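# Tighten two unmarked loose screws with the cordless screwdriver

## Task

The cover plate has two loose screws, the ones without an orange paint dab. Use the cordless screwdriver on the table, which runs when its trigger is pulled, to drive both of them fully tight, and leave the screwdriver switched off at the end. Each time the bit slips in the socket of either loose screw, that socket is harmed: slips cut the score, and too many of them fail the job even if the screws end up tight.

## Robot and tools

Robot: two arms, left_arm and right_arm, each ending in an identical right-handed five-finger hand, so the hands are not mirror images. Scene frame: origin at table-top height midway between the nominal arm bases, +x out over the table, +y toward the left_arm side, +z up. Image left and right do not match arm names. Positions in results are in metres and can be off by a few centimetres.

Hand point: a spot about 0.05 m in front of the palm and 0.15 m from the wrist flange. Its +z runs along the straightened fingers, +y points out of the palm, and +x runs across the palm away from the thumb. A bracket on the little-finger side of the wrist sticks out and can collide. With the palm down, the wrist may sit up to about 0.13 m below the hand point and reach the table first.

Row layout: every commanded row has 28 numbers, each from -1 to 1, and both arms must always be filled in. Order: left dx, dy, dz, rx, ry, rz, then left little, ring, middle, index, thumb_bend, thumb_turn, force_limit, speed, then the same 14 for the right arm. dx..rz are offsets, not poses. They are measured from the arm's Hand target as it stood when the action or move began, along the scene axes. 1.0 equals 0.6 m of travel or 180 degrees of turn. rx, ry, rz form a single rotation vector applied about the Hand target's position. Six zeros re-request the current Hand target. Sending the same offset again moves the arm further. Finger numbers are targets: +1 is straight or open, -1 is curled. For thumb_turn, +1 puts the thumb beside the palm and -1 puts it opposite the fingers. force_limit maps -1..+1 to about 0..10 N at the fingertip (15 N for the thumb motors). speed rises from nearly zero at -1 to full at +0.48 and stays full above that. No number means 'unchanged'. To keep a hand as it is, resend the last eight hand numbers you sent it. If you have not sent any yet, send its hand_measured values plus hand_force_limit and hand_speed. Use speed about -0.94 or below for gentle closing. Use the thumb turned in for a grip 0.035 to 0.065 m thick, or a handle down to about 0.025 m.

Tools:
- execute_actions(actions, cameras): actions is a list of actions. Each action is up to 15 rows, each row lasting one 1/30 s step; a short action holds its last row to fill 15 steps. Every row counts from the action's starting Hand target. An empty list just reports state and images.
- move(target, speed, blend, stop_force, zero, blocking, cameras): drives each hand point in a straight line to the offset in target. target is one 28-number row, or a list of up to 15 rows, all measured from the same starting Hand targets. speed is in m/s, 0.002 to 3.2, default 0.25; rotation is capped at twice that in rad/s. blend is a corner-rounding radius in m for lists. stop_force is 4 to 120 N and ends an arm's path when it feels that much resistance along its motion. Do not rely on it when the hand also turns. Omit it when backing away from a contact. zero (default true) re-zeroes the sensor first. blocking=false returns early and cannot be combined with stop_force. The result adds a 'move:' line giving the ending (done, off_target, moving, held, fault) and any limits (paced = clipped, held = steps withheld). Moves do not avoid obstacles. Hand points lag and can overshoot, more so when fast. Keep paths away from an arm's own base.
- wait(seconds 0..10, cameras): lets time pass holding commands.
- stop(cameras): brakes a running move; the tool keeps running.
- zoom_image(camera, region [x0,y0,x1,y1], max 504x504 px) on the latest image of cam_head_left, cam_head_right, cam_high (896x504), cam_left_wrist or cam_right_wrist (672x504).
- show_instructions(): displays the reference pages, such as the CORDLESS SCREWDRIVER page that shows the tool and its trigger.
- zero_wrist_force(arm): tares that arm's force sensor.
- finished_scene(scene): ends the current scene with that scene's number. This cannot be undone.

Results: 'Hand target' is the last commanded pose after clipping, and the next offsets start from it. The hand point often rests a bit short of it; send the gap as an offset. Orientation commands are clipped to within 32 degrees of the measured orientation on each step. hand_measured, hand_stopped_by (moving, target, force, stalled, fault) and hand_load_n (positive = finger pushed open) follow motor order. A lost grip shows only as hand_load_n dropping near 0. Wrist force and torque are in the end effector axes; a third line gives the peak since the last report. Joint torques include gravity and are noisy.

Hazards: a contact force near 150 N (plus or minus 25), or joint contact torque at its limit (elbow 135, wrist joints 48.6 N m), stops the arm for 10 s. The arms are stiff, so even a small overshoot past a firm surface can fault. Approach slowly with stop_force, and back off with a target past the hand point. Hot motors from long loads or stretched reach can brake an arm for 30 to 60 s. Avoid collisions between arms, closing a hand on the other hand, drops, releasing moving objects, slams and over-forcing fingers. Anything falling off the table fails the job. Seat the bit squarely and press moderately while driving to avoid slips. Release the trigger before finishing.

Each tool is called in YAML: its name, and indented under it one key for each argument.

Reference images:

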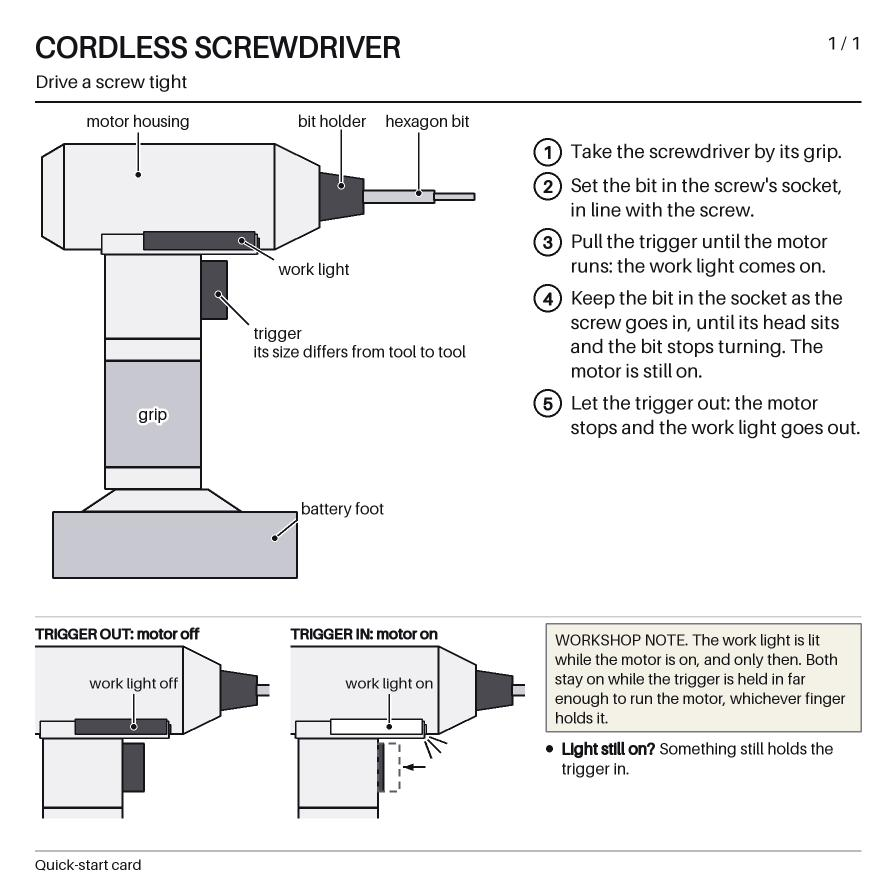

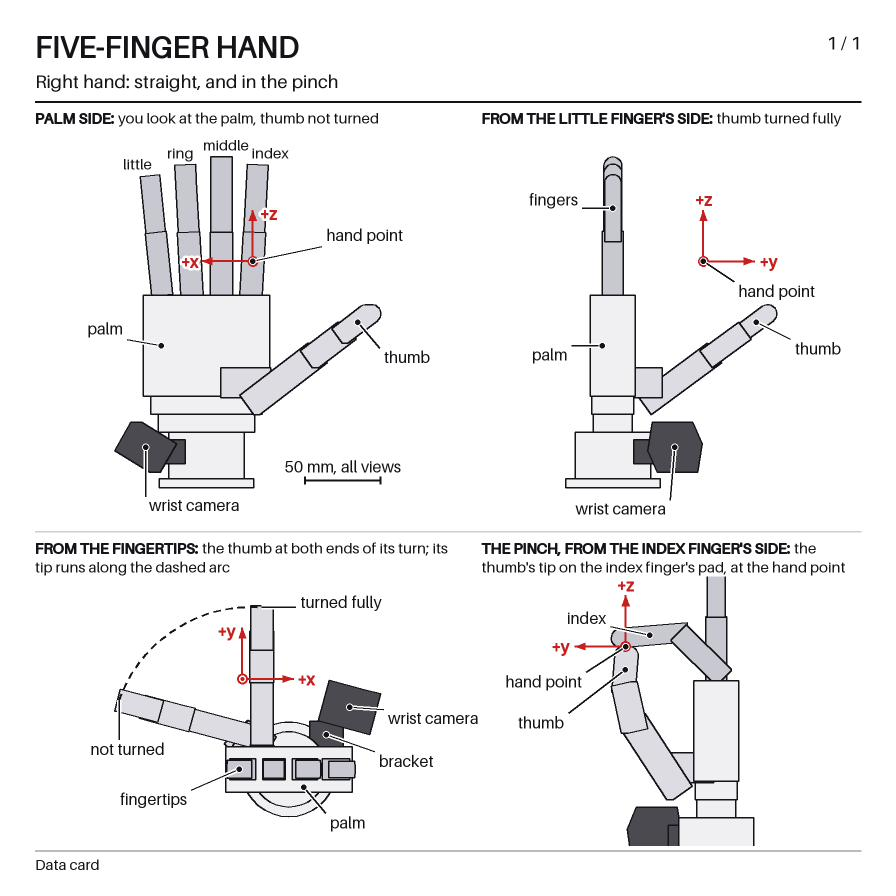

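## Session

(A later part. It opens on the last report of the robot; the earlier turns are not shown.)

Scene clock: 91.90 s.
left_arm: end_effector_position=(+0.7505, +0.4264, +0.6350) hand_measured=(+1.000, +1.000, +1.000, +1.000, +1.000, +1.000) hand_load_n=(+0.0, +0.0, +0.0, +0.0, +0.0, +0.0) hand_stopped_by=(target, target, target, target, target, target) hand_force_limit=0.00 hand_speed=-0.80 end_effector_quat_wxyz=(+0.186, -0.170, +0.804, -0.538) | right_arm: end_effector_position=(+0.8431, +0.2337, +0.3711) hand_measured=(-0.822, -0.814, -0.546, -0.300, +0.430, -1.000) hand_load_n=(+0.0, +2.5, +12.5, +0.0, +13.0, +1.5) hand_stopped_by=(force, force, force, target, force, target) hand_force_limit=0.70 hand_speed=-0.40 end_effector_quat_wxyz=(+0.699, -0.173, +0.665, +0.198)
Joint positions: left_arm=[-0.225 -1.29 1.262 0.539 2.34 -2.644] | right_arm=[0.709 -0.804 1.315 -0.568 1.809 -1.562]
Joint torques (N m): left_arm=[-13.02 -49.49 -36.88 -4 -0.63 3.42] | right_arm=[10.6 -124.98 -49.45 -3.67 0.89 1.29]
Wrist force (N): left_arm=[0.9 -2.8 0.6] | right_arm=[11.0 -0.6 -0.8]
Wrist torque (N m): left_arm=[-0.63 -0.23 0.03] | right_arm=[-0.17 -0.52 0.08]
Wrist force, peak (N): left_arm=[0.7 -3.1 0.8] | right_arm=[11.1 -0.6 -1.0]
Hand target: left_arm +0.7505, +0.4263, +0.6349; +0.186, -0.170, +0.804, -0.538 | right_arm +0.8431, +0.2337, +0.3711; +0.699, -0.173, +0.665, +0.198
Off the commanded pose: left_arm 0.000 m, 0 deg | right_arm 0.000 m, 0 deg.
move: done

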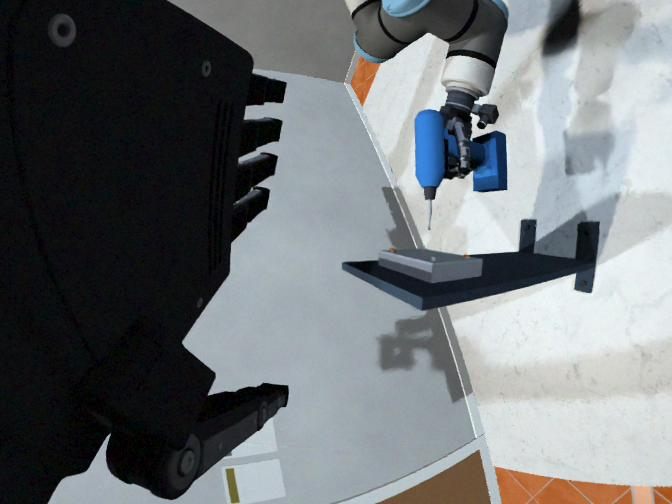

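move:
  target: [0,0,0,0,0,0,1,1,1,1,1,1,0,-0.8,0.0157,0.0175,0.0138,0,0,0,-0.97,-0.97,-1,-0.97,-0.98,-1,0.7,-0.4]
  speed: 0.04
  cameras: ["cam_left_wrist","cam_head_left"]

zoom_image:
  camera: "cam_left_wrist"
  region: [400, 200, 450, 260]

zoom_image:
  camera: "cam_head_left"
  region: [300, 100, 420, 210]

move:
  target: [0.0675,0.0048,0.05,0.118,0.186,0.001,1,1,1,1,1,1,0,-0.8,0,0,0,0,0,0,-0.97,-0.97,-1,-0.97,-0.98,-1,0.7,-0.4]
  speed: 0.2
  cameras: ["cam_left_wrist"]

zoom_image:
  camera: "cam_left_wrist"
  region: [310, 195, 350, 245]

Scene clock: 93.00 s.
left_arm: end_effector_position=(+0.7505, +0.4263, +0.6349) hand_measured=(+1.000, +1.000, +1.000, +1.000, +1.000, +1.000) hand_load_n=(+0.0, +0.0, -0.5, +0.0, +0.0, +0.0) hand_stopped_by=(target, target, target, target, target, target) hand_force_limit=0.00 hand_speed=-0.80 end_effector_quat_wxyz=(+0.186, -0.170, +0.804, -0.538) | right_arm: end_effector_position=(+0.8526, +0.2442, +0.3793) hand_measured=(-0.822, -0.814, -0.546, -0.622, +0.430, -1.000) hand_load_n=(+0.0, +1.5, +11.5, +9.0, +13.5, +1.0) hand_stopped_by=(force, force, force, force, force, target) hand_force_limit=0.70 hand_speed=-0.40 end_effector_quat_wxyz=(+0.699, -0.173, +0.665, +0.198)
Joint positions: left_arm=[-0.225 -1.29 1.262 0.539 2.34 -2.644] | right_arm=[0.71 -0.79 1.271 -0.539 1.81 -1.562]
Joint torques (N m): left_arm=[-11.69 -39.14 -32.83 -1.5 0.94 3.86] | right_arm=[11.49 -131.19 -39.62 -7.38 1.97 -0.79]
Wrist force (N): left_arm=[0.6 -2.4 1.2] | right_arm=[10.0 -0.6 -0.7]
Wrist torque (N m): left_arm=[-0.60 -0.20 0.03] | right_arm=[-0.17 -0.39 0.03]
Wrist force, peak (N): left_arm=[0.7 -3.0 0.9] | right_arm=[11.3 -0.9 -1.8]
Hand target: left_arm +0.7505, +0.4263, +0.6349; +0.186, -0.170, +0.804, -0.538 | right_arm +0.8526, +0.2442, +0.3794; +0.699, -0.173, +0.665, +0.198
Off the commanded pose: left_arm 0.000 m, 0 deg | right_arm 0.000 m, 0 deg.
move: done
Images, in order (width x height): cam_head_left 896x504, cam_left_wrist 672x504.

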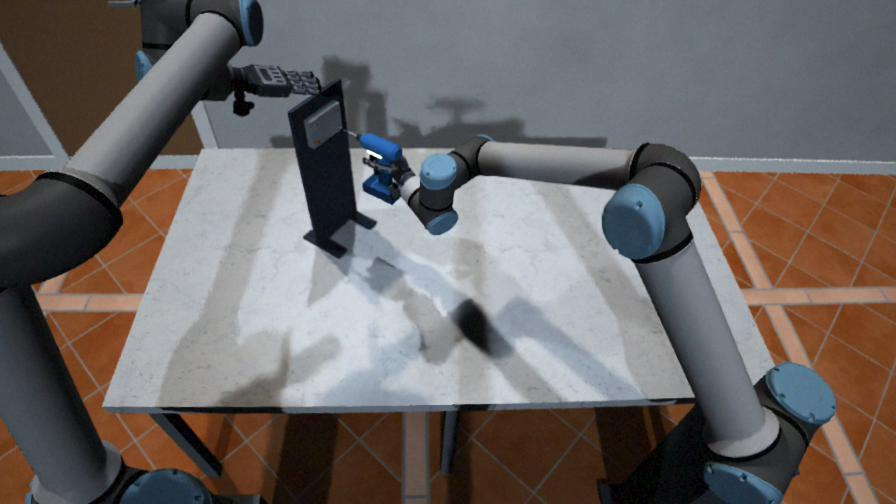

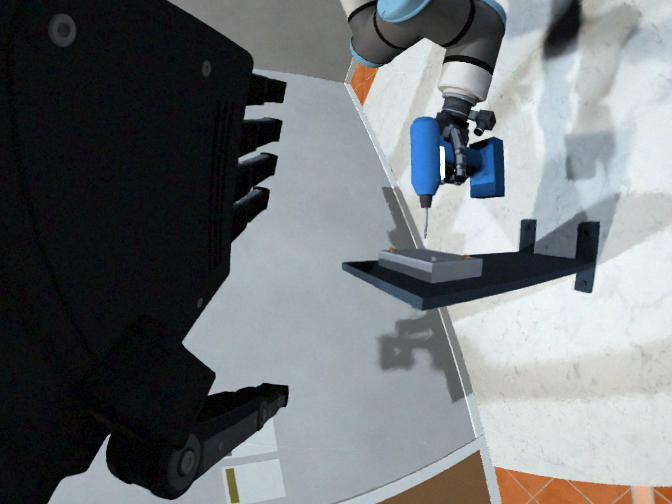

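Scaled by 8.400 (camera's finer frame: 960x720).

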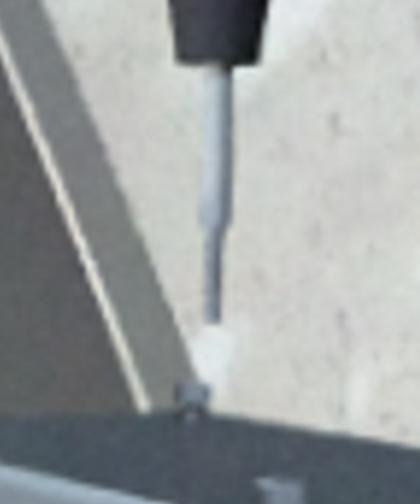

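Scaled by 4.200.

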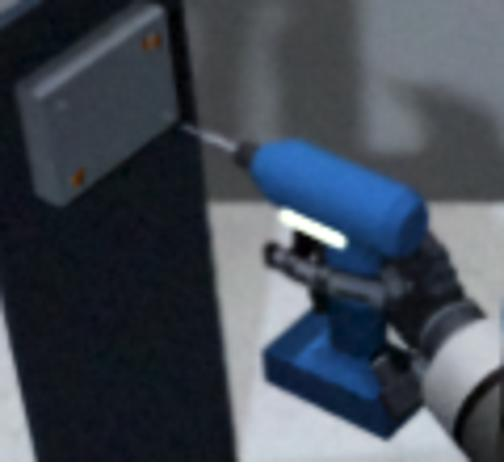

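Scene clock: 95.20 s.
left_arm: end_effector_position=(+0.7910, +0.4291, +0.6649) hand_measured=(+1.000, +1.000, +1.000, +1.000, +1.000, +1.000) hand_load_n=(+0.0, +0.0, +0.0, +0.0, +0.0, +0.0) hand_stopped_by=(target, target, target, target, target, target) hand_force_limit=0.00 hand_speed=-0.80 end_effector_quat_wxyz=(-0.023, -0.281, +0.908, -0.311) | right_arm: end_effector_position=(+0.8525, +0.2442, +0.3794) hand_measured=(-0.822, -0.814, -0.546, -0.622, +0.430, -1.000) hand_load_n=(+0.0, +1.5, +12.0, +8.5, +13.0, +1.0) hand_stopped_by=(force, force, force, force, force, target) hand_force_limit=0.70 hand_speed=-0.40 end_effector_quat_wxyz=(+0.699, -0.173, +0.665, +0.198)
Joint positions: left_arm=[-0.275 -0.726 0.235 1.742 2.128 -2.506] | right_arm=[0.71 -0.79 1.271 -0.539 1.81 -1.562]
Joint torques (N m): left_arm=[8.54 -108.42 -23.52 -0.82 1.71 0.25] | right_arm=[-4.39 -130.62 -42.52 -5.97 0.05 -0.78]
Wrist force (N): left_arm=[1.3 -2.3 0.1] | right_arm=[10.7 -0.5 -1.0]
Wrist torque (N m): left_arm=[-0.38 -0.31 0.11] | right_arm=[-0.13 -0.47 0.07]
Wrist force, peak (N): left_arm=[0.7 -3.1 0.6] | right_arm=[11.3 -0.9 -1.1]
Hand target: left_arm +0.7910, +0.4292, +0.6649; -0.023, -0.282, +0.907, -0.311 | right_arm +0.8526, +0.2442, +0.3794; +0.699, -0.173, +0.665, +0.198
Off the commanded pose: left_arm 0.000 m, 0 deg | right_arm 0.000 m, 0 deg.
move: done

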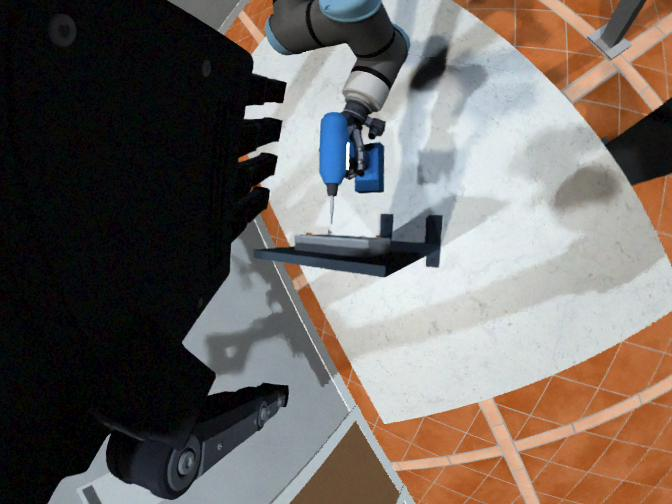

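Scaled by 10.080 (camera's finer frame: 960x720).

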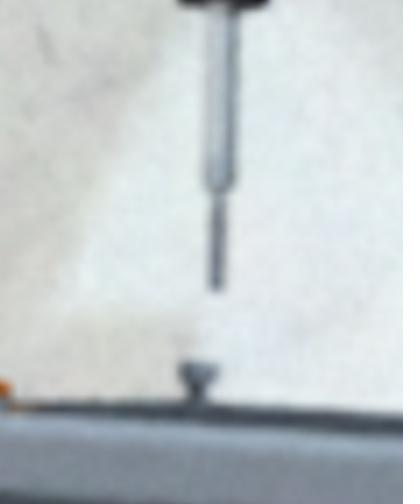

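move:
  target: [0,0,0,0,0,0,1,1,1,1,1,1,0,-0.8,0.0072,0.0073,0.0037,0,0,0,-0.97,-0.97,-1,-0.97,-0.98,-1,0.7,-0.4]
  speed: 0.02
  cameras: ["cam_left_wrist"]

zoom_image:
  camera: "cam_left_wrist"
  region: [310, 205, 350, 245]

move:
  target: [-0.0675,-0.0048,-0.05,-0.118,-0.186,-0.001,1,1,1,1,1,1,0,-0.8,0,0,0,0,0,0,-0.97,-0.97,-1,-0.97,-0.98,-1,0.7,-0.4]
  speed: 0.2
  cameras: ["cam_left_wrist"]

zoom_image:
  camera: "cam_left_wrist"
  region: [404, 215, 444, 255]

Scene clock: 96.17 s.
left_arm: end_effector_position=(+0.7910, +0.4292, +0.6649) hand_measured=(+1.000, +1.000, +1.000, +1.000, +1.000, +1.000) hand_load_n=(+0.0, +0.0, +0.0, -0.5, +0.0, +0.0) hand_stopped_by=(target, target, target, target, target, target) hand_force_limit=0.00 hand_speed=-0.80 end_effector_quat_wxyz=(-0.023, -0.282, +0.907, -0.311) | right_arm: end_effector_position=(+0.8570, +0.2486, +0.3816) hand_measured=(-0.822, -0.814, -0.546, -0.622, +0.430, -1.000) hand_load_n=(+0.0, +1.5, +12.0, +8.5, +13.0, +1.5) hand_stopped_by=(force, force, force, force, force, target) hand_force_limit=0.70 hand_speed=-0.40 end_effector_quat_wxyz=(+0.699, -0.173, +0.665, +0.198)
Joint positions: left_arm=[-0.275 -0.726 0.235 1.742 2.128 -2.506] | right_arm=[0.71 -0.782 1.252 -0.528 1.81 -1.562]
Joint torques (N m): left_arm=[11.52 -105.73 -23.03 -0.55 0.1 -3.32] | right_arm=[13.81 -128.31 -40.74 -6.46 2.68 -1.03]
Wrist force (N): left_arm=[1.4 -2.3 0.0] | right_arm=[10.6 -0.6 -0.9]
Wrist torque (N m): left_arm=[-0.38 -0.32 0.11] | right_arm=[-0.15 -0.46 0.06]
Wrist force, peak (N): left_arm=[1.6 -2.4 0.4] | right_arm=[11.5 -0.3 -1.4]
Hand target: left_arm +0.7910, +0.4292, +0.6649; -0.023, -0.282, +0.907, -0.311 | right_arm +0.8569, +0.2486, +0.3816; +0.699, -0.173, +0.665, +0.198
Off the commanded pose: left_arm 0.000 m, 0 deg | right_arm 0.000 m, 0 deg.
move: done

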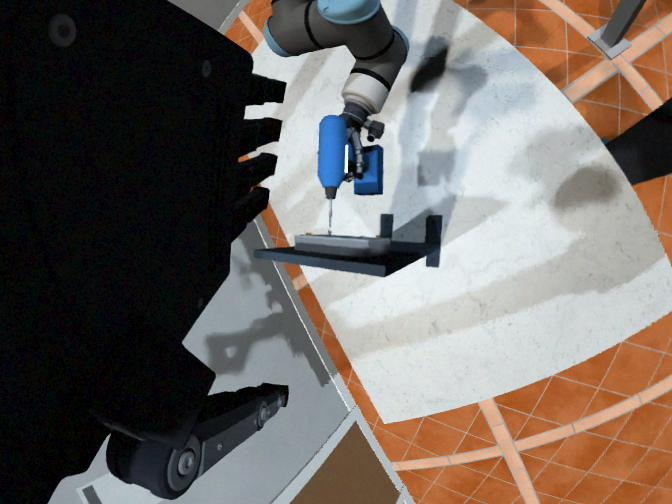

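Scaled by 12.600 (camera's finer frame: 960x720).

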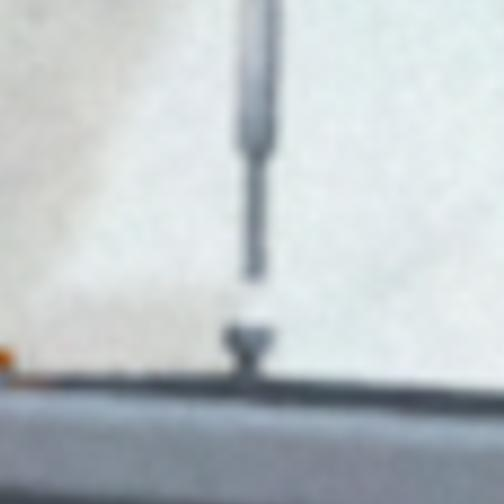

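Scene clock: 98.40 s.
left_arm: end_effector_position=(+0.7505, +0.4264, +0.6350) hand_measured=(+1.000, +1.000, +1.000, +1.000, +1.000, +1.000) hand_load_n=(+0.0, +0.0, +0.0, +0.0, +0.0, +0.0) hand_stopped_by=(target, target, target, target, target, target) hand_force_limit=0.00 hand_speed=-0.80 end_effector_quat_wxyz=(+0.186, -0.170, +0.804, -0.538) | right_arm: end_effector_position=(+0.8569, +0.2486, +0.3816) hand_measured=(-0.822, -0.814, -0.546, -0.622, +0.430, -1.000) hand_load_n=(+0.0, +1.5, +11.5, +9.0, +13.5, +1.5) hand_stopped_by=(force, force, force, force, force, target) hand_force_limit=0.70 hand_speed=-0.40 end_effector_quat_wxyz=(+0.699, -0.173, +0.665, +0.198)
Joint positions: left_arm=[-0.225 -1.29 1.262 0.539 2.34 -2.644] | right_arm=[0.71 -0.782 1.253 -0.528 1.81 -1.562]
Joint torques (N m): left_arm=[-16.13 -49.8 -34.35 -2.92 0.67 3.68] | right_arm=[12.66 -130.71 -44.73 -5.9 2.01 -0.81]
Wrist force (N): left_arm=[0.5 -2.9 0.4] | right_arm=[10.8 -0.7 -0.9]
Wrist torque (N m): left_arm=[-0.65 -0.16 0.00] | right_arm=[-0.16 -0.48 0.07]
Wrist force, peak (N): left_arm=[1.3 -3.0 0.3] | right_arm=[11.1 -1.0 -1.3]
Hand target: left_arm +0.7505, +0.4263, +0.6349; +0.186, -0.170, +0.804, -0.538 | right_arm +0.8569, +0.2486, +0.3816; +0.699, -0.173, +0.665, +0.198
Off the commanded pose: left_arm 0.000 m, 0 deg | right_arm 0.000 m, 0 deg.
move: done

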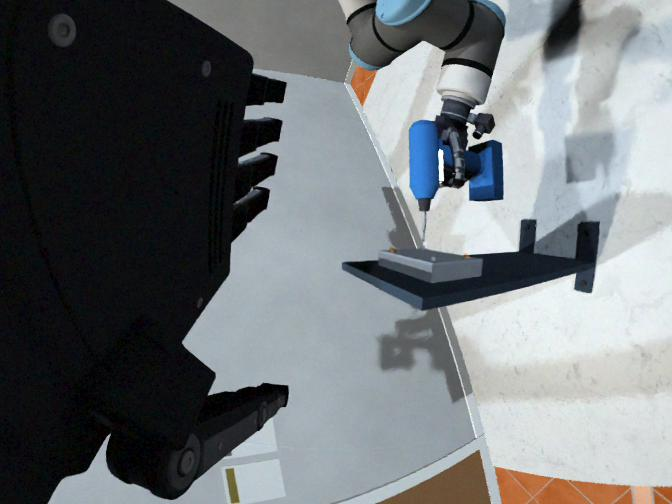

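Scaled by 12.600 (camera's finer frame: 960x720).

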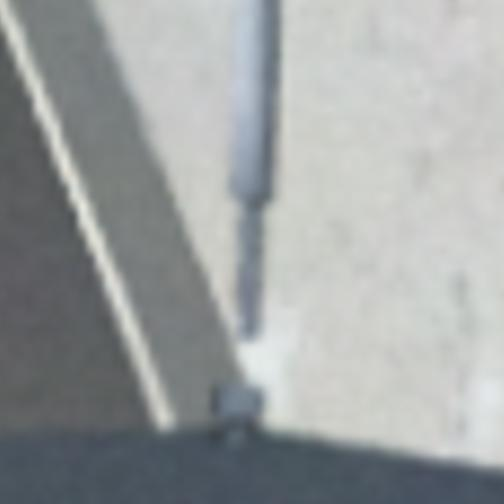

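move:
  target: [0,0,0,0,0,0,1,1,1,1,1,1,0,-0.8,0.0037,0.0044,0.0015,0,0,0,-0.97,-0.97,-1,-0.97,-0.98,-1,0.7,-0.4]
  speed: 0.01
  stop_force: 4
  cameras: ["cam_left_wrist"]

zoom_image:
  camera: "cam_left_wrist"
  region: [409, 225, 439, 255]

move:
  target: [0.0675,0.0048,0.05,0.118,0.186,0.001,1,1,1,1,1,1,0,-0.8,0,0,0,0,0,0,-0.97,-0.97,-1,-0.97,-0.98,-1,0.7,-0.4]
  speed: 0.2
  cameras: ["cam_left_wrist"]

zoom_image:
  camera: "cam_left_wrist"
  region: [315, 212, 345, 242]

Scene clock: 99.97 s.
left_arm: end_effector_position=(+0.7505, +0.4263, +0.6349) hand_measured=(+1.000, +1.000, +1.000, +1.000, +1.000, +1.000) hand_load_n=(+0.0, +0.0, +0.0, +0.0, +0.0, +0.0) hand_stopped_by=(target, target, target, target, target, target) hand_force_limit=0.00 hand_speed=-0.80 end_effector_quat_wxyz=(+0.186, -0.170, +0.804, -0.538) | right_arm: end_effector_position=(+0.8591, +0.2512, +0.3825) hand_measured=(-0.822, -0.814, -0.546, -0.622, +0.430, -1.000) hand_load_n=(+0.0, +1.5, +12.0, +9.0, +13.0, +1.5) hand_stopped_by=(force, force, force, force, force, target) hand_force_limit=0.70 hand_speed=-0.40 end_effector_quat_wxyz=(+0.699, -0.173, +0.665, +0.198)
Joint positions: left_arm=[-0.225 -1.29 1.262 0.539 2.34 -2.644] | right_arm=[0.711 -0.777 1.242 -0.522 1.811 -1.562]
Joint torques (N m): left_arm=[-11.43 -43.23 -33.79 0.35 0.97 3.95] | right_arm=[12.01 -131.09 -41.39 -7.07 1.68 -1.08]
Wrist force (N): left_arm=[0.5 -2.8 0.4] | right_arm=[10.7 -0.7 -0.7]
Wrist torque (N m): left_arm=[-0.62 -0.17 0.01] | right_arm=[-0.17 -0.48 0.07]
Wrist force, peak (N): left_arm=[0.7 -3.1 0.4] | right_arm=[11.3 -0.4 -0.9]
Hand target: left_arm +0.7505, +0.4263, +0.6349; +0.186, -0.170, +0.804, -0.538 | right_arm +0.8591, +0.2512, +0.3825; +0.699, -0.173, +0.665, +0.198
Off the commanded pose: left_arm 0.000 m, 0 deg | right_arm 0.000 m, 0 deg.
move: done

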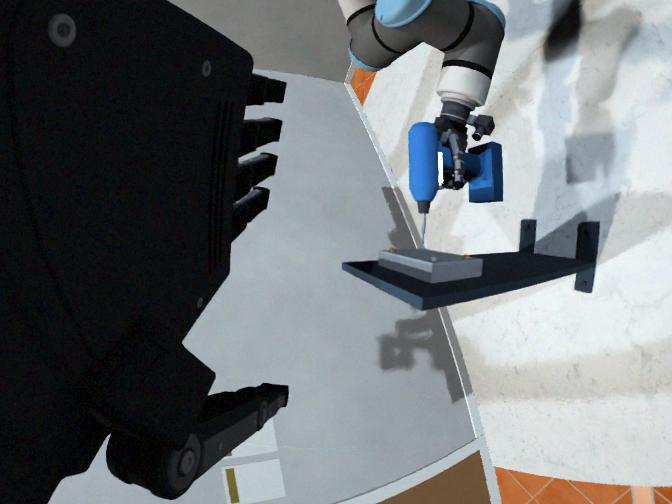

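Scaled by 16.800 (camera's finer frame: 960x720).

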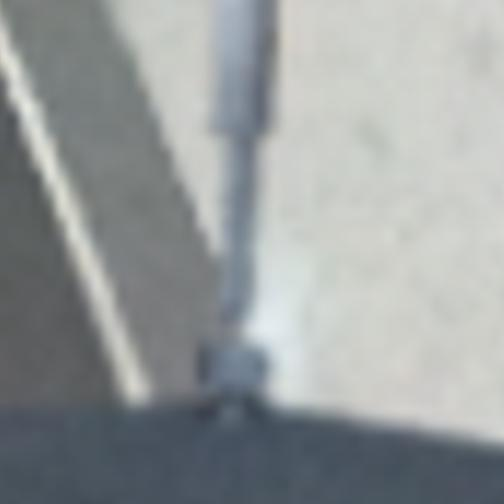

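Scene clock: 102.17 s.
left_arm: end_effector_position=(+0.7910, +0.4291, +0.6649) hand_measured=(+1.000, +1.000, +1.000, +1.000, +1.000, +1.000) hand_load_n=(+0.0, +0.0, +0.0, +0.0, +0.0, +0.0) hand_stopped_by=(target, target, target, target, target, target) hand_force_limit=0.00 hand_speed=-0.80 end_effector_quat_wxyz=(-0.023, -0.281, +0.908, -0.311) | right_arm: end_effector_position=(+0.8591, +0.2512, +0.3825) hand_measured=(-0.822, -0.814, -0.546, -0.622, +0.430, -1.000) hand_load_n=(+0.0, +1.5, +11.5, +9.0, +13.0, +1.5) hand_stopped_by=(force, force, force, force, force, target) hand_force_limit=0.70 hand_speed=-0.40 end_effector_quat_wxyz=(+0.699, -0.173, +0.665, +0.198)
Joint positions: left_arm=[-0.275 -0.726 0.235 1.742 2.128 -2.506] | right_arm=[0.711 -0.778 1.242 -0.522 1.811 -1.562]
Joint torques (N m): left_arm=[9.07 -112.61 -22.1 0.08 1.61 -0.29] | right_arm=[4.81 -131.23 -47.75 -5.65 0.15 -1.01]
Wrist force (N): left_arm=[1.3 -1.7 0.4] | right_arm=[10.7 -1.0 -1.1]
Wrist torque (N m): left_arm=[-0.31 -0.32 0.12] | right_arm=[-0.20 -0.47 0.06]
Wrist force, peak (N): left_arm=[0.9 -3.0 0.8] | right_arm=[11.2 -1.1 -1.0]
Hand target: left_arm +0.7910, +0.4292, +0.6649; -0.023, -0.282, +0.907, -0.311 | right_arm +0.8591, +0.2512, +0.3825; +0.699, -0.173, +0.665, +0.198
Off the commanded pose: left_arm 0.000 m, 0 deg | right_arm 0.000 m, 0 deg.
move: done

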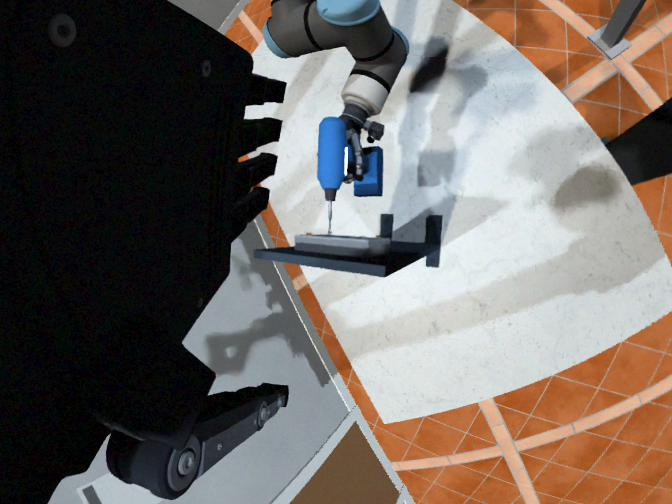

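Scaled by 16.800 (camera's finer frame: 960x720).

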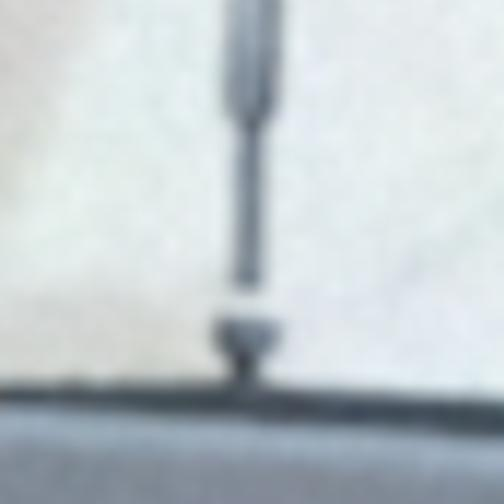

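move:
  target:
    - [0,0,0,0,0,0,1,1,1,1,1,1,0,-0.8,0.0004,-0.0003,-0.0004,0,0,0,-0.97,-0.97,-1,-0.97,-0.98,-1,0.7,-0.4]
    - [0,0,0,0,0,0,1,1,1,1,1,1,0,-0.8,0.0076,0.0089,-0.0004,0,0,0,-0.97,-0.97,-1,-0.97,-0.98,-1,0.7,-0.4]
  speed: 0.005
  stop_force: 4
  cameras: ["cam_left_wrist"]

zoom_image:
  camera: "cam_left_wrist"
  region: [315, 212, 345, 242]

Scene clock: 104.03 s.
left_arm: end_effector_position=(+0.7910, +0.4292, +0.6649) hand_measured=(+1.000, +1.000, +1.000, +1.000, +1.000, +1.000) hand_load_n=(+0.0, +0.0, -0.5, +0.0, +0.0, +0.0) hand_stopped_by=(target, target, target, target, target, target) hand_force_limit=0.00 hand_speed=-0.80 end_effector_quat_wxyz=(-0.023, -0.282, +0.907, -0.311) | right_arm: end_effector_position=(+0.8611, +0.2532, +0.3823) hand_measured=(-0.822, -0.814, -0.546, -0.622, +0.430, -1.000) hand_load_n=(+0.0, +1.0, +11.5, +8.5, +13.0, +1.5) hand_stopped_by=(force, force, force, force, force, target) hand_force_limit=0.70 hand_speed=-0.40 end_effector_quat_wxyz=(+0.699, -0.173, +0.665, +0.198)
Joint positions: left_arm=[-0.275 -0.726 0.235 1.742 2.128 -2.506] | right_arm=[0.711 -0.773 1.234 -0.519 1.811 -1.562]
Joint torques (N m): left_arm=[12.63 -106.27 -23.46 0.25 0.42 -3.04] | right_arm=[-10.32 -131.26 -42.34 -6.85 -0.61 -0.7]
Wrist force (N): left_arm=[1.3 -2.1 -0.1] | right_arm=[9.9 -1.0 -3.6]
Wrist torque (N m): left_arm=[-0.35 -0.30 0.11] | right_arm=[-0.01 -0.52 0.12]
Wrist force, peak (N): left_arm=[1.3 -2.7 0.3] | right_arm=[10.0 -4.2 -8.9]
Hand target: left_arm +0.7910, +0.4292, +0.6649; -0.023, -0.282, +0.907, -0.311 | right_arm +0.8611, +0.2531, +0.3823; +0.699, -0.173, +0.665, +0.198 (not the last commanded pose)
Off the commanded pose: left_arm 0.000 m, 0 deg | right_arm 0.004 m, 0 deg.
move: contact (right_arm); path passed 1 of 2 targets

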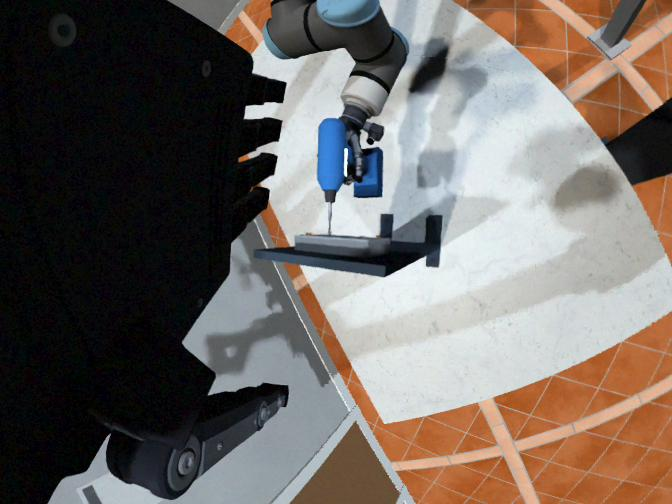

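Scaled by 16.800 (camera's finer frame: 960x720).

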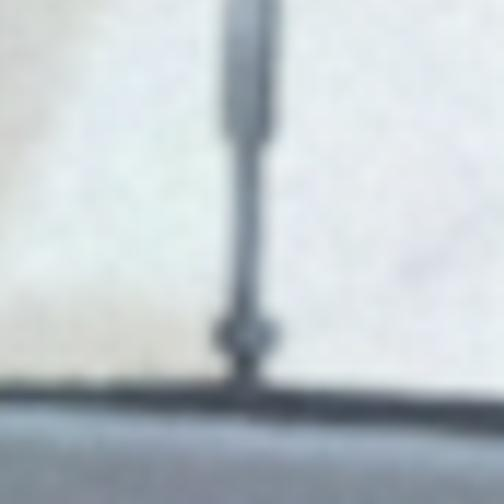

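move:
  target: [-0.0675,-0.0048,-0.05,-0.118,-0.186,-0.001,1,1,1,1,1,1,0,-0.8,0,0,0,0,0,0,-0.97,-0.97,-1,-0.97,-0.98,-1,0.7,-0.4]
  speed: 0.25
  cameras: ["cam_left_wrist"]

zoom_image:
  camera: "cam_left_wrist"
  region: [409, 225, 439, 255]

Scene clock: 106.10 s.
left_arm: end_effector_position=(+0.7505, +0.4264, +0.6350) hand_measured=(+1.000, +1.000, +1.000, +1.000, +1.000, +1.000) hand_load_n=(+0.0, +0.0, +0.0, -0.5, +0.0, +0.0) hand_stopped_by=(target, target, target, target, target, target) hand_force_limit=0.00 hand_speed=-0.80 end_effector_quat_wxyz=(+0.186, -0.170, +0.804, -0.538) | right_arm: end_effector_position=(+0.8611, +0.2531, +0.3823) hand_measured=(-0.822, -0.814, -0.546, -0.622, +0.430, -1.000) hand_load_n=(+0.0, +1.0, +11.5, +8.5, +13.0, +1.0) hand_stopped_by=(force, force, force, force, force, target) hand_force_limit=0.70 hand_speed=-0.40 end_effector_quat_wxyz=(+0.699, -0.173, +0.665, +0.198)
Joint positions: left_arm=[-0.225 -1.29 1.262 0.539 2.34 -2.644] | right_arm=[0.711 -0.773 1.234 -0.519 1.811 -1.562]
Joint torques (N m): left_arm=[-11.16 -56.81 -33.14 -3.31 0.75 3.71] | right_arm=[-13.03 -130.86 -46.65 -5.13 -0.5 -0.51]
Wrist force (N): left_arm=[0.6 -2.9 0.8] | right_arm=[10.1 -0.5 -3.8]
Wrist torque (N m): left_arm=[-0.66 -0.19 0.01] | right_arm=[0.07 -0.54 0.14]
Wrist force, peak (N): left_arm=[0.8 -3.1 0.8] | right_arm=[10.7 -0.8 -3.9]
Hand target: left_arm +0.7505, +0.4263, +0.6349; +0.186, -0.170, +0.804, -0.538 | right_arm +0.8611, +0.2531, +0.3823; +0.699, -0.173, +0.665, +0.198
Off the commanded pose: left_arm 0.000 m, 0 deg | right_arm 0.000 m, 0 deg.
move: done

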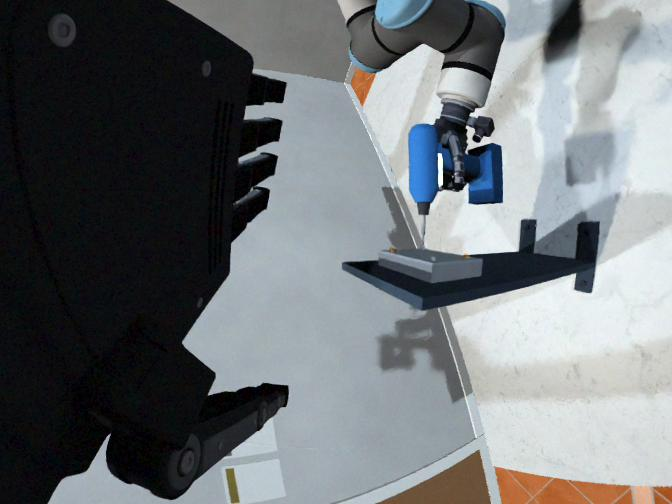

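Scaled by 16.800 (camera's finer frame: 960x720).

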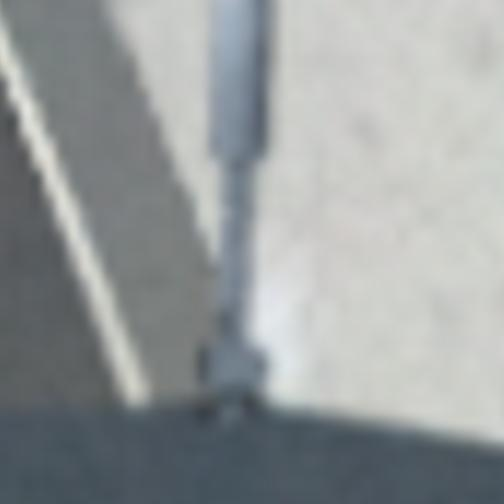

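move:
  target:
    - [0,0,0,0,0,0,1,1,1,1,1,1,0,-0.8,-0.0011,-0.0013,0,0,0,0,-0.97,-0.97,-1,-0.97,-0.98,-1,0.7,-0.4]
    - [0,0,0,0,0,0,1,1,1,1,1,1,0,-0.8,-0.0004,-0.0018,-0.0009,0,0,0,-0.97,-0.97,-1,-0.97,-0.98,-1,0.7,-0.4]
    - [0,0,0,0,0,0,1,1,1,1,1,1,0,-0.8,0.0053,0.0055,-0.0009,0,0,0,-0.97,-0.97,-1,-0.97,-0.98,-1,0.7,-0.4]
  speed: 0.004
  stop_force: 4
  zero: false
  cameras: ["cam_left_wrist"]

zoom_image:
  camera: "cam_left_wrist"
  region: [409, 225, 439, 255]

Scene clock: 108.03 s.
left_arm: end_effector_position=(+0.7505, +0.4263, +0.6349) hand_measured=(+1.000, +1.000, +1.000, +1.000, +1.000, +1.000) hand_load_n=(+0.0, +0.0, +0.0, +0.0, +0.0, +0.0) hand_stopped_by=(target, target, target, target, target, target) hand_force_limit=0.00 hand_speed=-0.80 end_effector_quat_wxyz=(+0.186, -0.170, +0.804, -0.538) | right_arm: end_effector_position=(+0.8617, +0.2528, +0.3818) hand_measured=(-0.822, -0.814, -0.546, -0.622, +0.430, -1.000) hand_load_n=(+0.0, +1.0, +11.5, +8.5, +13.5, +1.5) hand_stopped_by=(force, force, force, force, force, target) hand_force_limit=0.70 hand_speed=-0.40 end_effector_quat_wxyz=(+0.699, -0.173, +0.665, +0.198)
Joint positions: left_arm=[-0.225 -1.29 1.262 0.539 2.34 -2.644] | right_arm=[0.71 -0.773 1.235 -0.519 1.81 -1.562]
Joint torques (N m): left_arm=[-13.08 -40.41 -35.08 -0.01 1.18 4.02] | right_arm=[-4.89 -131.21 -42.59 -6.93 -0.66 0.69]
Wrist force (N): left_arm=[0.7 -2.3 0.6] | right_arm=[10.2 -0.9 -4.3]
Wrist torque (N m): left_arm=[-0.55 -0.20 0.04] | right_arm=[0.06 -0.60 0.17]
Wrist force, peak (N): left_arm=[0.9 -3.3 0.6] | right_arm=[10.2 -2.8 -8.3]
Hand target: left_arm +0.7505, +0.4263, +0.6349; +0.186, -0.170, +0.804, -0.538 | right_arm +0.8617, +0.2528, +0.3818; +0.699, -0.173, +0.665, +0.198 (not the last commanded pose)
Off the commanded pose: left_arm 0.000 m, 0 deg | right_arm 0.004 m, 0 deg.
move: contact (right_arm); path passed 2 of 3 targets

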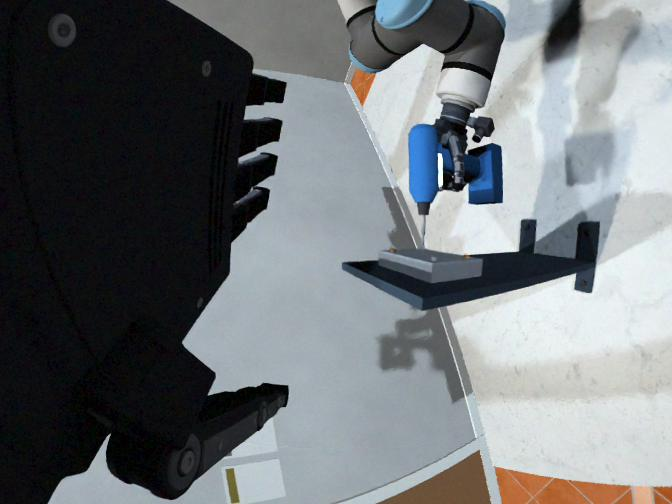

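Scaled by 16.800 (camera's finer frame: 960x720).

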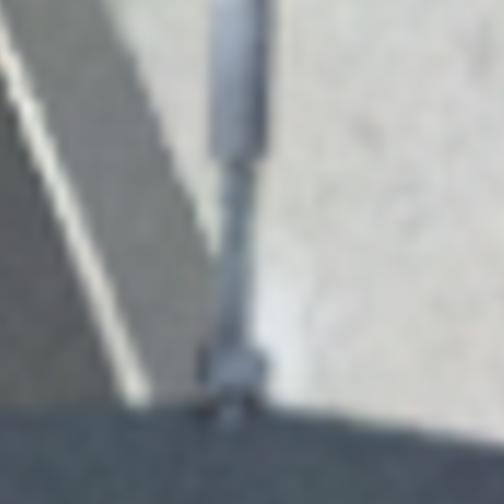

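move:
  target:
    - [0,0,0,0,0,0,1,1,1,1,1,1,0,-0.8,0.0005,0.0007,0,0,0,0,-0.97,-0.97,-1,-0.97,-0.98,-1,0.7,-0.4]
    - [0,0,0,0,0,0,1,1,1,1,1,1,0,-0.8,0.0012,0.0002,0,0,0,0,-0.97,-0.97,-1,-0.97,-0.98,-1,0.7,-0.4]
    - [0,0,0,0,0,0,1,1,1,1,1,1,0,-0.8,0.0005,0.0007,-0.0008,0,0,0,-0.97,-0.97,-1,-0.97,-0.98,-1,0.7,-0.4]
    - [0,0,0,0,0,0,1,1,1,1,1,1,0,-0.8,-0.0002,0.0012,0,0,0,0,-0.97,-0.97,-1,-0.97,-0.98,-1,0.7,-0.4]
    - [0,0,0,0,0,0,1,1,1,1,1,1,0,-0.8,0.0005,0.0007,0.0008,0,0,0,-0.97,-0.97,-1,-0.97,-0.98,-1,0.7,-0.4]
    - [0,0,0,0,0,0,1,1,1,1,1,1,0,-0.8,0.0005,0.0007,0,0,0,0,-0.97,-0.97,-1,-0.97,-0.98,-1,0.7,-0.4]
  speed: 0.003
  cameras: ["cam_left_wrist"]

zoom_image:
  camera: "cam_left_wrist"
  region: [409, 225, 439, 255]

Scene clock: 109.73 s.
left_arm: end_effector_position=(+0.7505, +0.4263, +0.6349) hand_measured=(+1.000, +1.000, +1.000, +1.000, +1.000, +1.000) hand_load_n=(+0.0, +0.0, +0.0, +0.0, +0.0, -0.5) hand_stopped_by=(target, target, target, target, target, target) hand_force_limit=0.00 hand_speed=-0.80 end_effector_quat_wxyz=(+0.186, -0.170, +0.804, -0.538) | right_arm: end_effector_position=(+0.8620, +0.2533, +0.3819) hand_measured=(-0.822, -0.814, -0.546, -0.622, +0.430, -1.000) hand_load_n=(+0.0, +1.0, +11.5, +8.5, +13.5, +1.5) hand_stopped_by=(force, force, force, force, force, target) hand_force_limit=0.70 hand_speed=-0.40 end_effector_quat_wxyz=(+0.699, -0.173, +0.665, +0.198)
Joint positions: left_arm=[-0.225 -1.29 1.262 0.539 2.34 -2.644] | right_arm=[0.71 -0.772 1.233 -0.519 1.81 -1.562]
Joint torques (N m): left_arm=[-11.97 -42.41 -38.62 2.68 1.41 4.14] | right_arm=[-15.01 -110.38 -43.41 -7.52 -2.35 -0.8]
Wrist force (N): left_arm=[0.5 -2.7 0.6] | right_arm=[9.8 -4.3 -10.3]
Wrist torque (N m): left_arm=[-0.62 -0.17 0.00] | right_arm=[0.07 -0.76 0.24]
Wrist force, peak (N): left_arm=[0.9 -3.0 1.2] | right_arm=[10.3 -4.6 -10.8]
Hand target: left_arm +0.7505, +0.4263, +0.6349; +0.186, -0.170, +0.804, -0.538 | right_arm +0.8620, +0.2532, +0.3818; +0.699, -0.173, +0.665, +0.198
Off the commanded pose: left_arm 0.000 m, 0 deg | right_arm 0.000 m, 0 deg.
move: done

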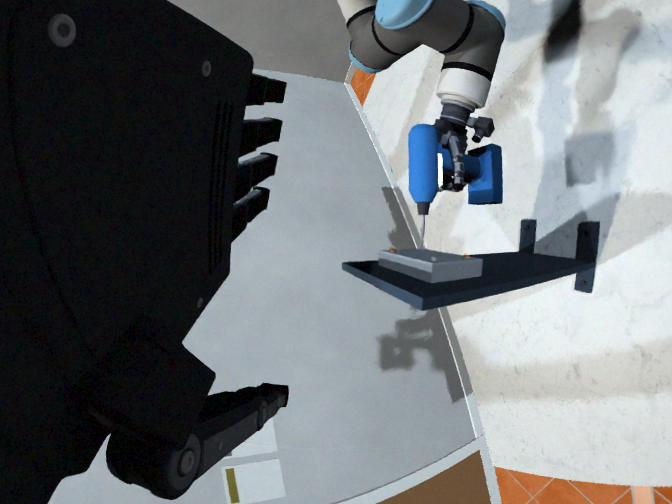

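Scaled by 16.800 (camera's finer frame: 960x720).

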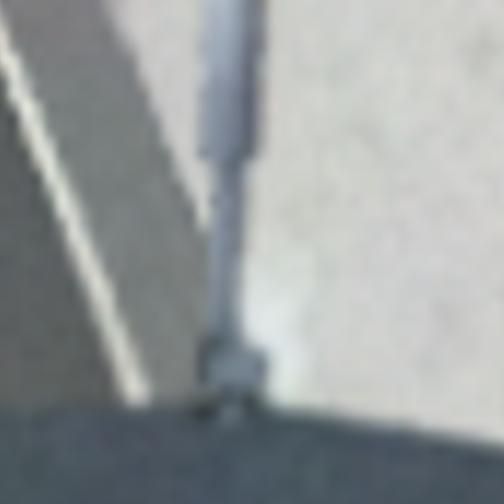

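move:
  target: [0,0,0,0,0,0,1,1,1,1,1,1,0,-0.8,-0.0026,-0.0033,0,0,0,0,-0.97,-0.97,-1,-0.97,-0.98,-1,0.7,-0.4]
  speed: 0.01
  cameras: ["cam_left_wrist"]

zoom_image:
  camera: "cam_left_wrist"
  region: [409, 225, 439, 255]

move:
  target: [0.0675,0.0048,0.05,0.118,0.186,0.001,1,1,1,1,1,1,0,-0.8,0,0,0,0,0,0,-0.97,-0.97,-1,-0.97,-0.98,-1,0.7,-0.4]
  speed: 0.25
  cameras: ["cam_left_wrist"]

zoom_image:
  camera: "cam_left_wrist"
  region: [315, 212, 345, 242]

zoom_image:
  camera: "cam_left_wrist"
  region: [300, 160, 450, 280]

Scene clock: 110.70 s.
left_arm: end_effector_position=(+0.7505, +0.4263, +0.6349) hand_measured=(+1.000, +1.000, +1.000, +1.000, +1.000, +1.000) hand_load_n=(+0.0, +0.0, +0.0, +0.0, +0.0, -0.5) hand_stopped_by=(target, target, target, target, target, target) hand_force_limit=0.00 hand_speed=-0.80 end_effector_quat_wxyz=(+0.186, -0.170, +0.804, -0.538) | right_arm: end_effector_position=(+0.8604, +0.2512, +0.3818) hand_measured=(-0.822, -0.814, -0.546, -0.622, +0.430, -1.000) hand_load_n=(+0.0, +1.5, +12.0, +8.5, +13.5, +1.5) hand_stopped_by=(force, force, force, force, force, target) hand_force_limit=0.70 hand_speed=-0.40 end_effector_quat_wxyz=(+0.699, -0.173, +0.665, +0.198)
Joint positions: left_arm=[-0.225 -1.29 1.262 0.539 2.34 -2.644] | right_arm=[0.71 -0.776 1.241 -0.522 1.81 -1.562]
Joint torques (N m): left_arm=[-11.48 -40.66 -41.17 3.76 1.57 3.54] | right_arm=[-13.92 -122.04 -49.47 -6.22 -1.56 -0.18]
Wrist force (N): left_arm=[0.4 -3.0 0.9] | right_arm=[11.2 0.5 -1.1]
Wrist torque (N m): left_arm=[-0.68 -0.17 -0.01] | right_arm=[0.03 -0.53 0.13]
Wrist force, peak (N): left_arm=[0.7 -3.1 0.9] | right_arm=[10.1 -3.9 -10.2]
Hand target: left_arm +0.7505, +0.4263, +0.6349; +0.186, -0.170, +0.804, -0.538 | right_arm +0.8604, +0.2512, +0.3818; +0.699, -0.173, +0.665, +0.198
Off the commanded pose: left_arm 0.000 m, 0 deg | right_arm 0.000 m, 0 deg.
move: done

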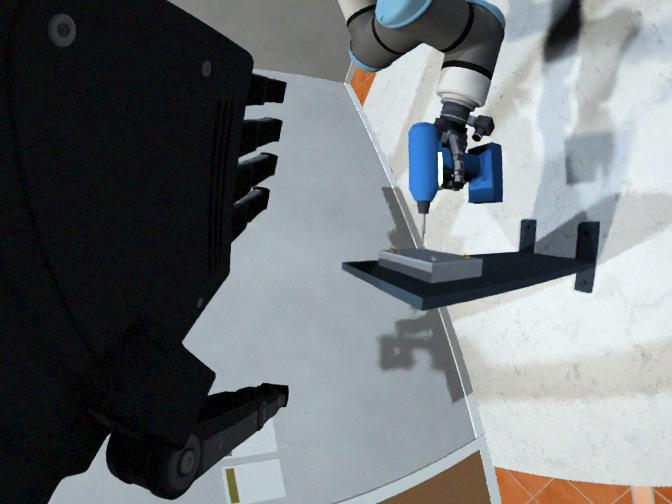

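Scaled by 16.800 (camera's finer frame: 960x720).

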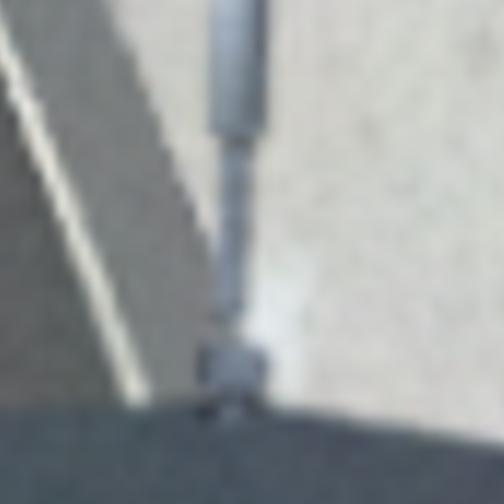

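Scene clock: 112.67 s.
left_arm: end_effector_position=(+0.7910, +0.4291, +0.6649) hand_measured=(+1.000, +1.000, +1.000, +1.000, +1.000, +1.000) hand_load_n=(+0.0, +0.0, +0.0, +0.0, +0.0, +0.0) hand_stopped_by=(target, target, target, target, target, target) hand_force_limit=0.00 hand_speed=-0.80 end_effector_quat_wxyz=(-0.023, -0.281, +0.908, -0.311) | right_arm: end_effector_position=(+0.8604, +0.2512, +0.3818) hand_measured=(-0.822, -0.814, -0.546, -0.622, +0.430, -1.000) hand_load_n=(+0.0, +1.0, +11.5, +8.5, +13.5, +1.5) hand_stopped_by=(force, force, force, force, force, target) hand_force_limit=0.70 hand_speed=-0.40 end_effector_quat_wxyz=(+0.699, -0.173, +0.665, +0.198)
Joint positions: left_arm=[-0.275 -0.726 0.235 1.742 2.128 -2.506] | right_arm=[0.71 -0.776 1.24 -0.522 1.81 -1.562]
Joint torques (N m): left_arm=[10.78 -101.37 -27.39 0.54 1.23 -2.02] | right_arm=[-8.8 -111.31 -49.59 -3.33 0.14 1.12]
Wrist force (N): left_arm=[1.6 -2.2 0.1] | right_arm=[10.9 0.1 -0.8]
Wrist torque (N m): left_arm=[-0.38 -0.35 0.12] | right_arm=[-0.06 -0.51 0.10]
Wrist force, peak (N): left_arm=[1.4 -3.0 -0.1] | right_arm=[11.1 0.3 -1.0]
Hand target: left_arm +0.7910, +0.4292, +0.6649; -0.023, -0.282, +0.907, -0.311 | right_arm +0.8604, +0.2512, +0.3818; +0.699, -0.173, +0.665, +0.198
Off the commanded pose: left_arm 0.000 m, 0 deg | right_arm 0.000 m, 0 deg.
move: done

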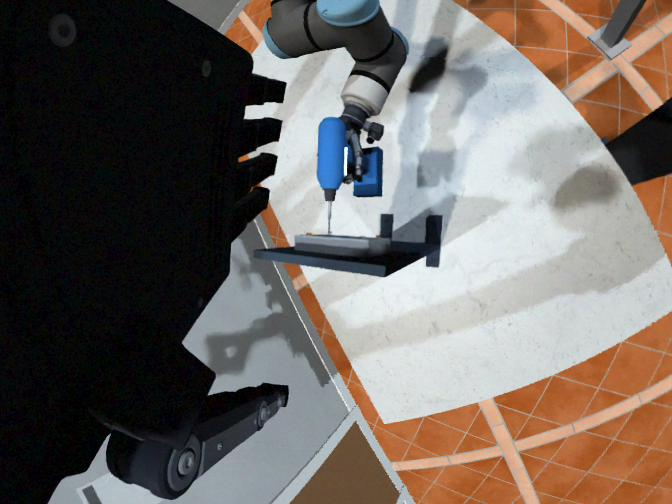

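Scaled by 16.800 (camera's finer frame: 960x720).

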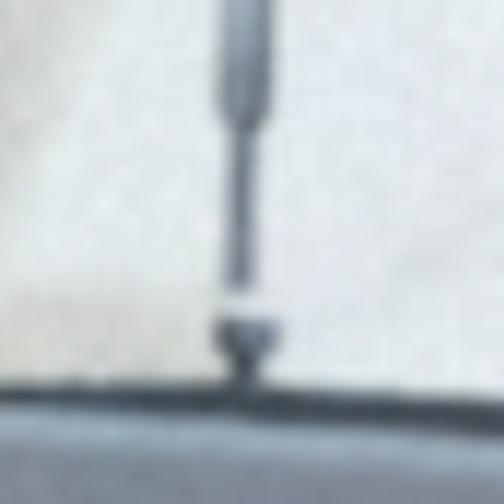

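Scaled by 3.360 (camera's finer frame: 960x720).

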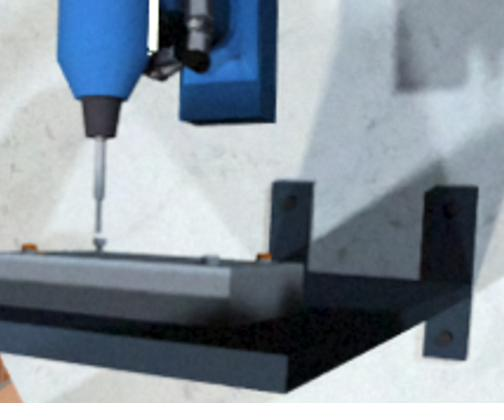

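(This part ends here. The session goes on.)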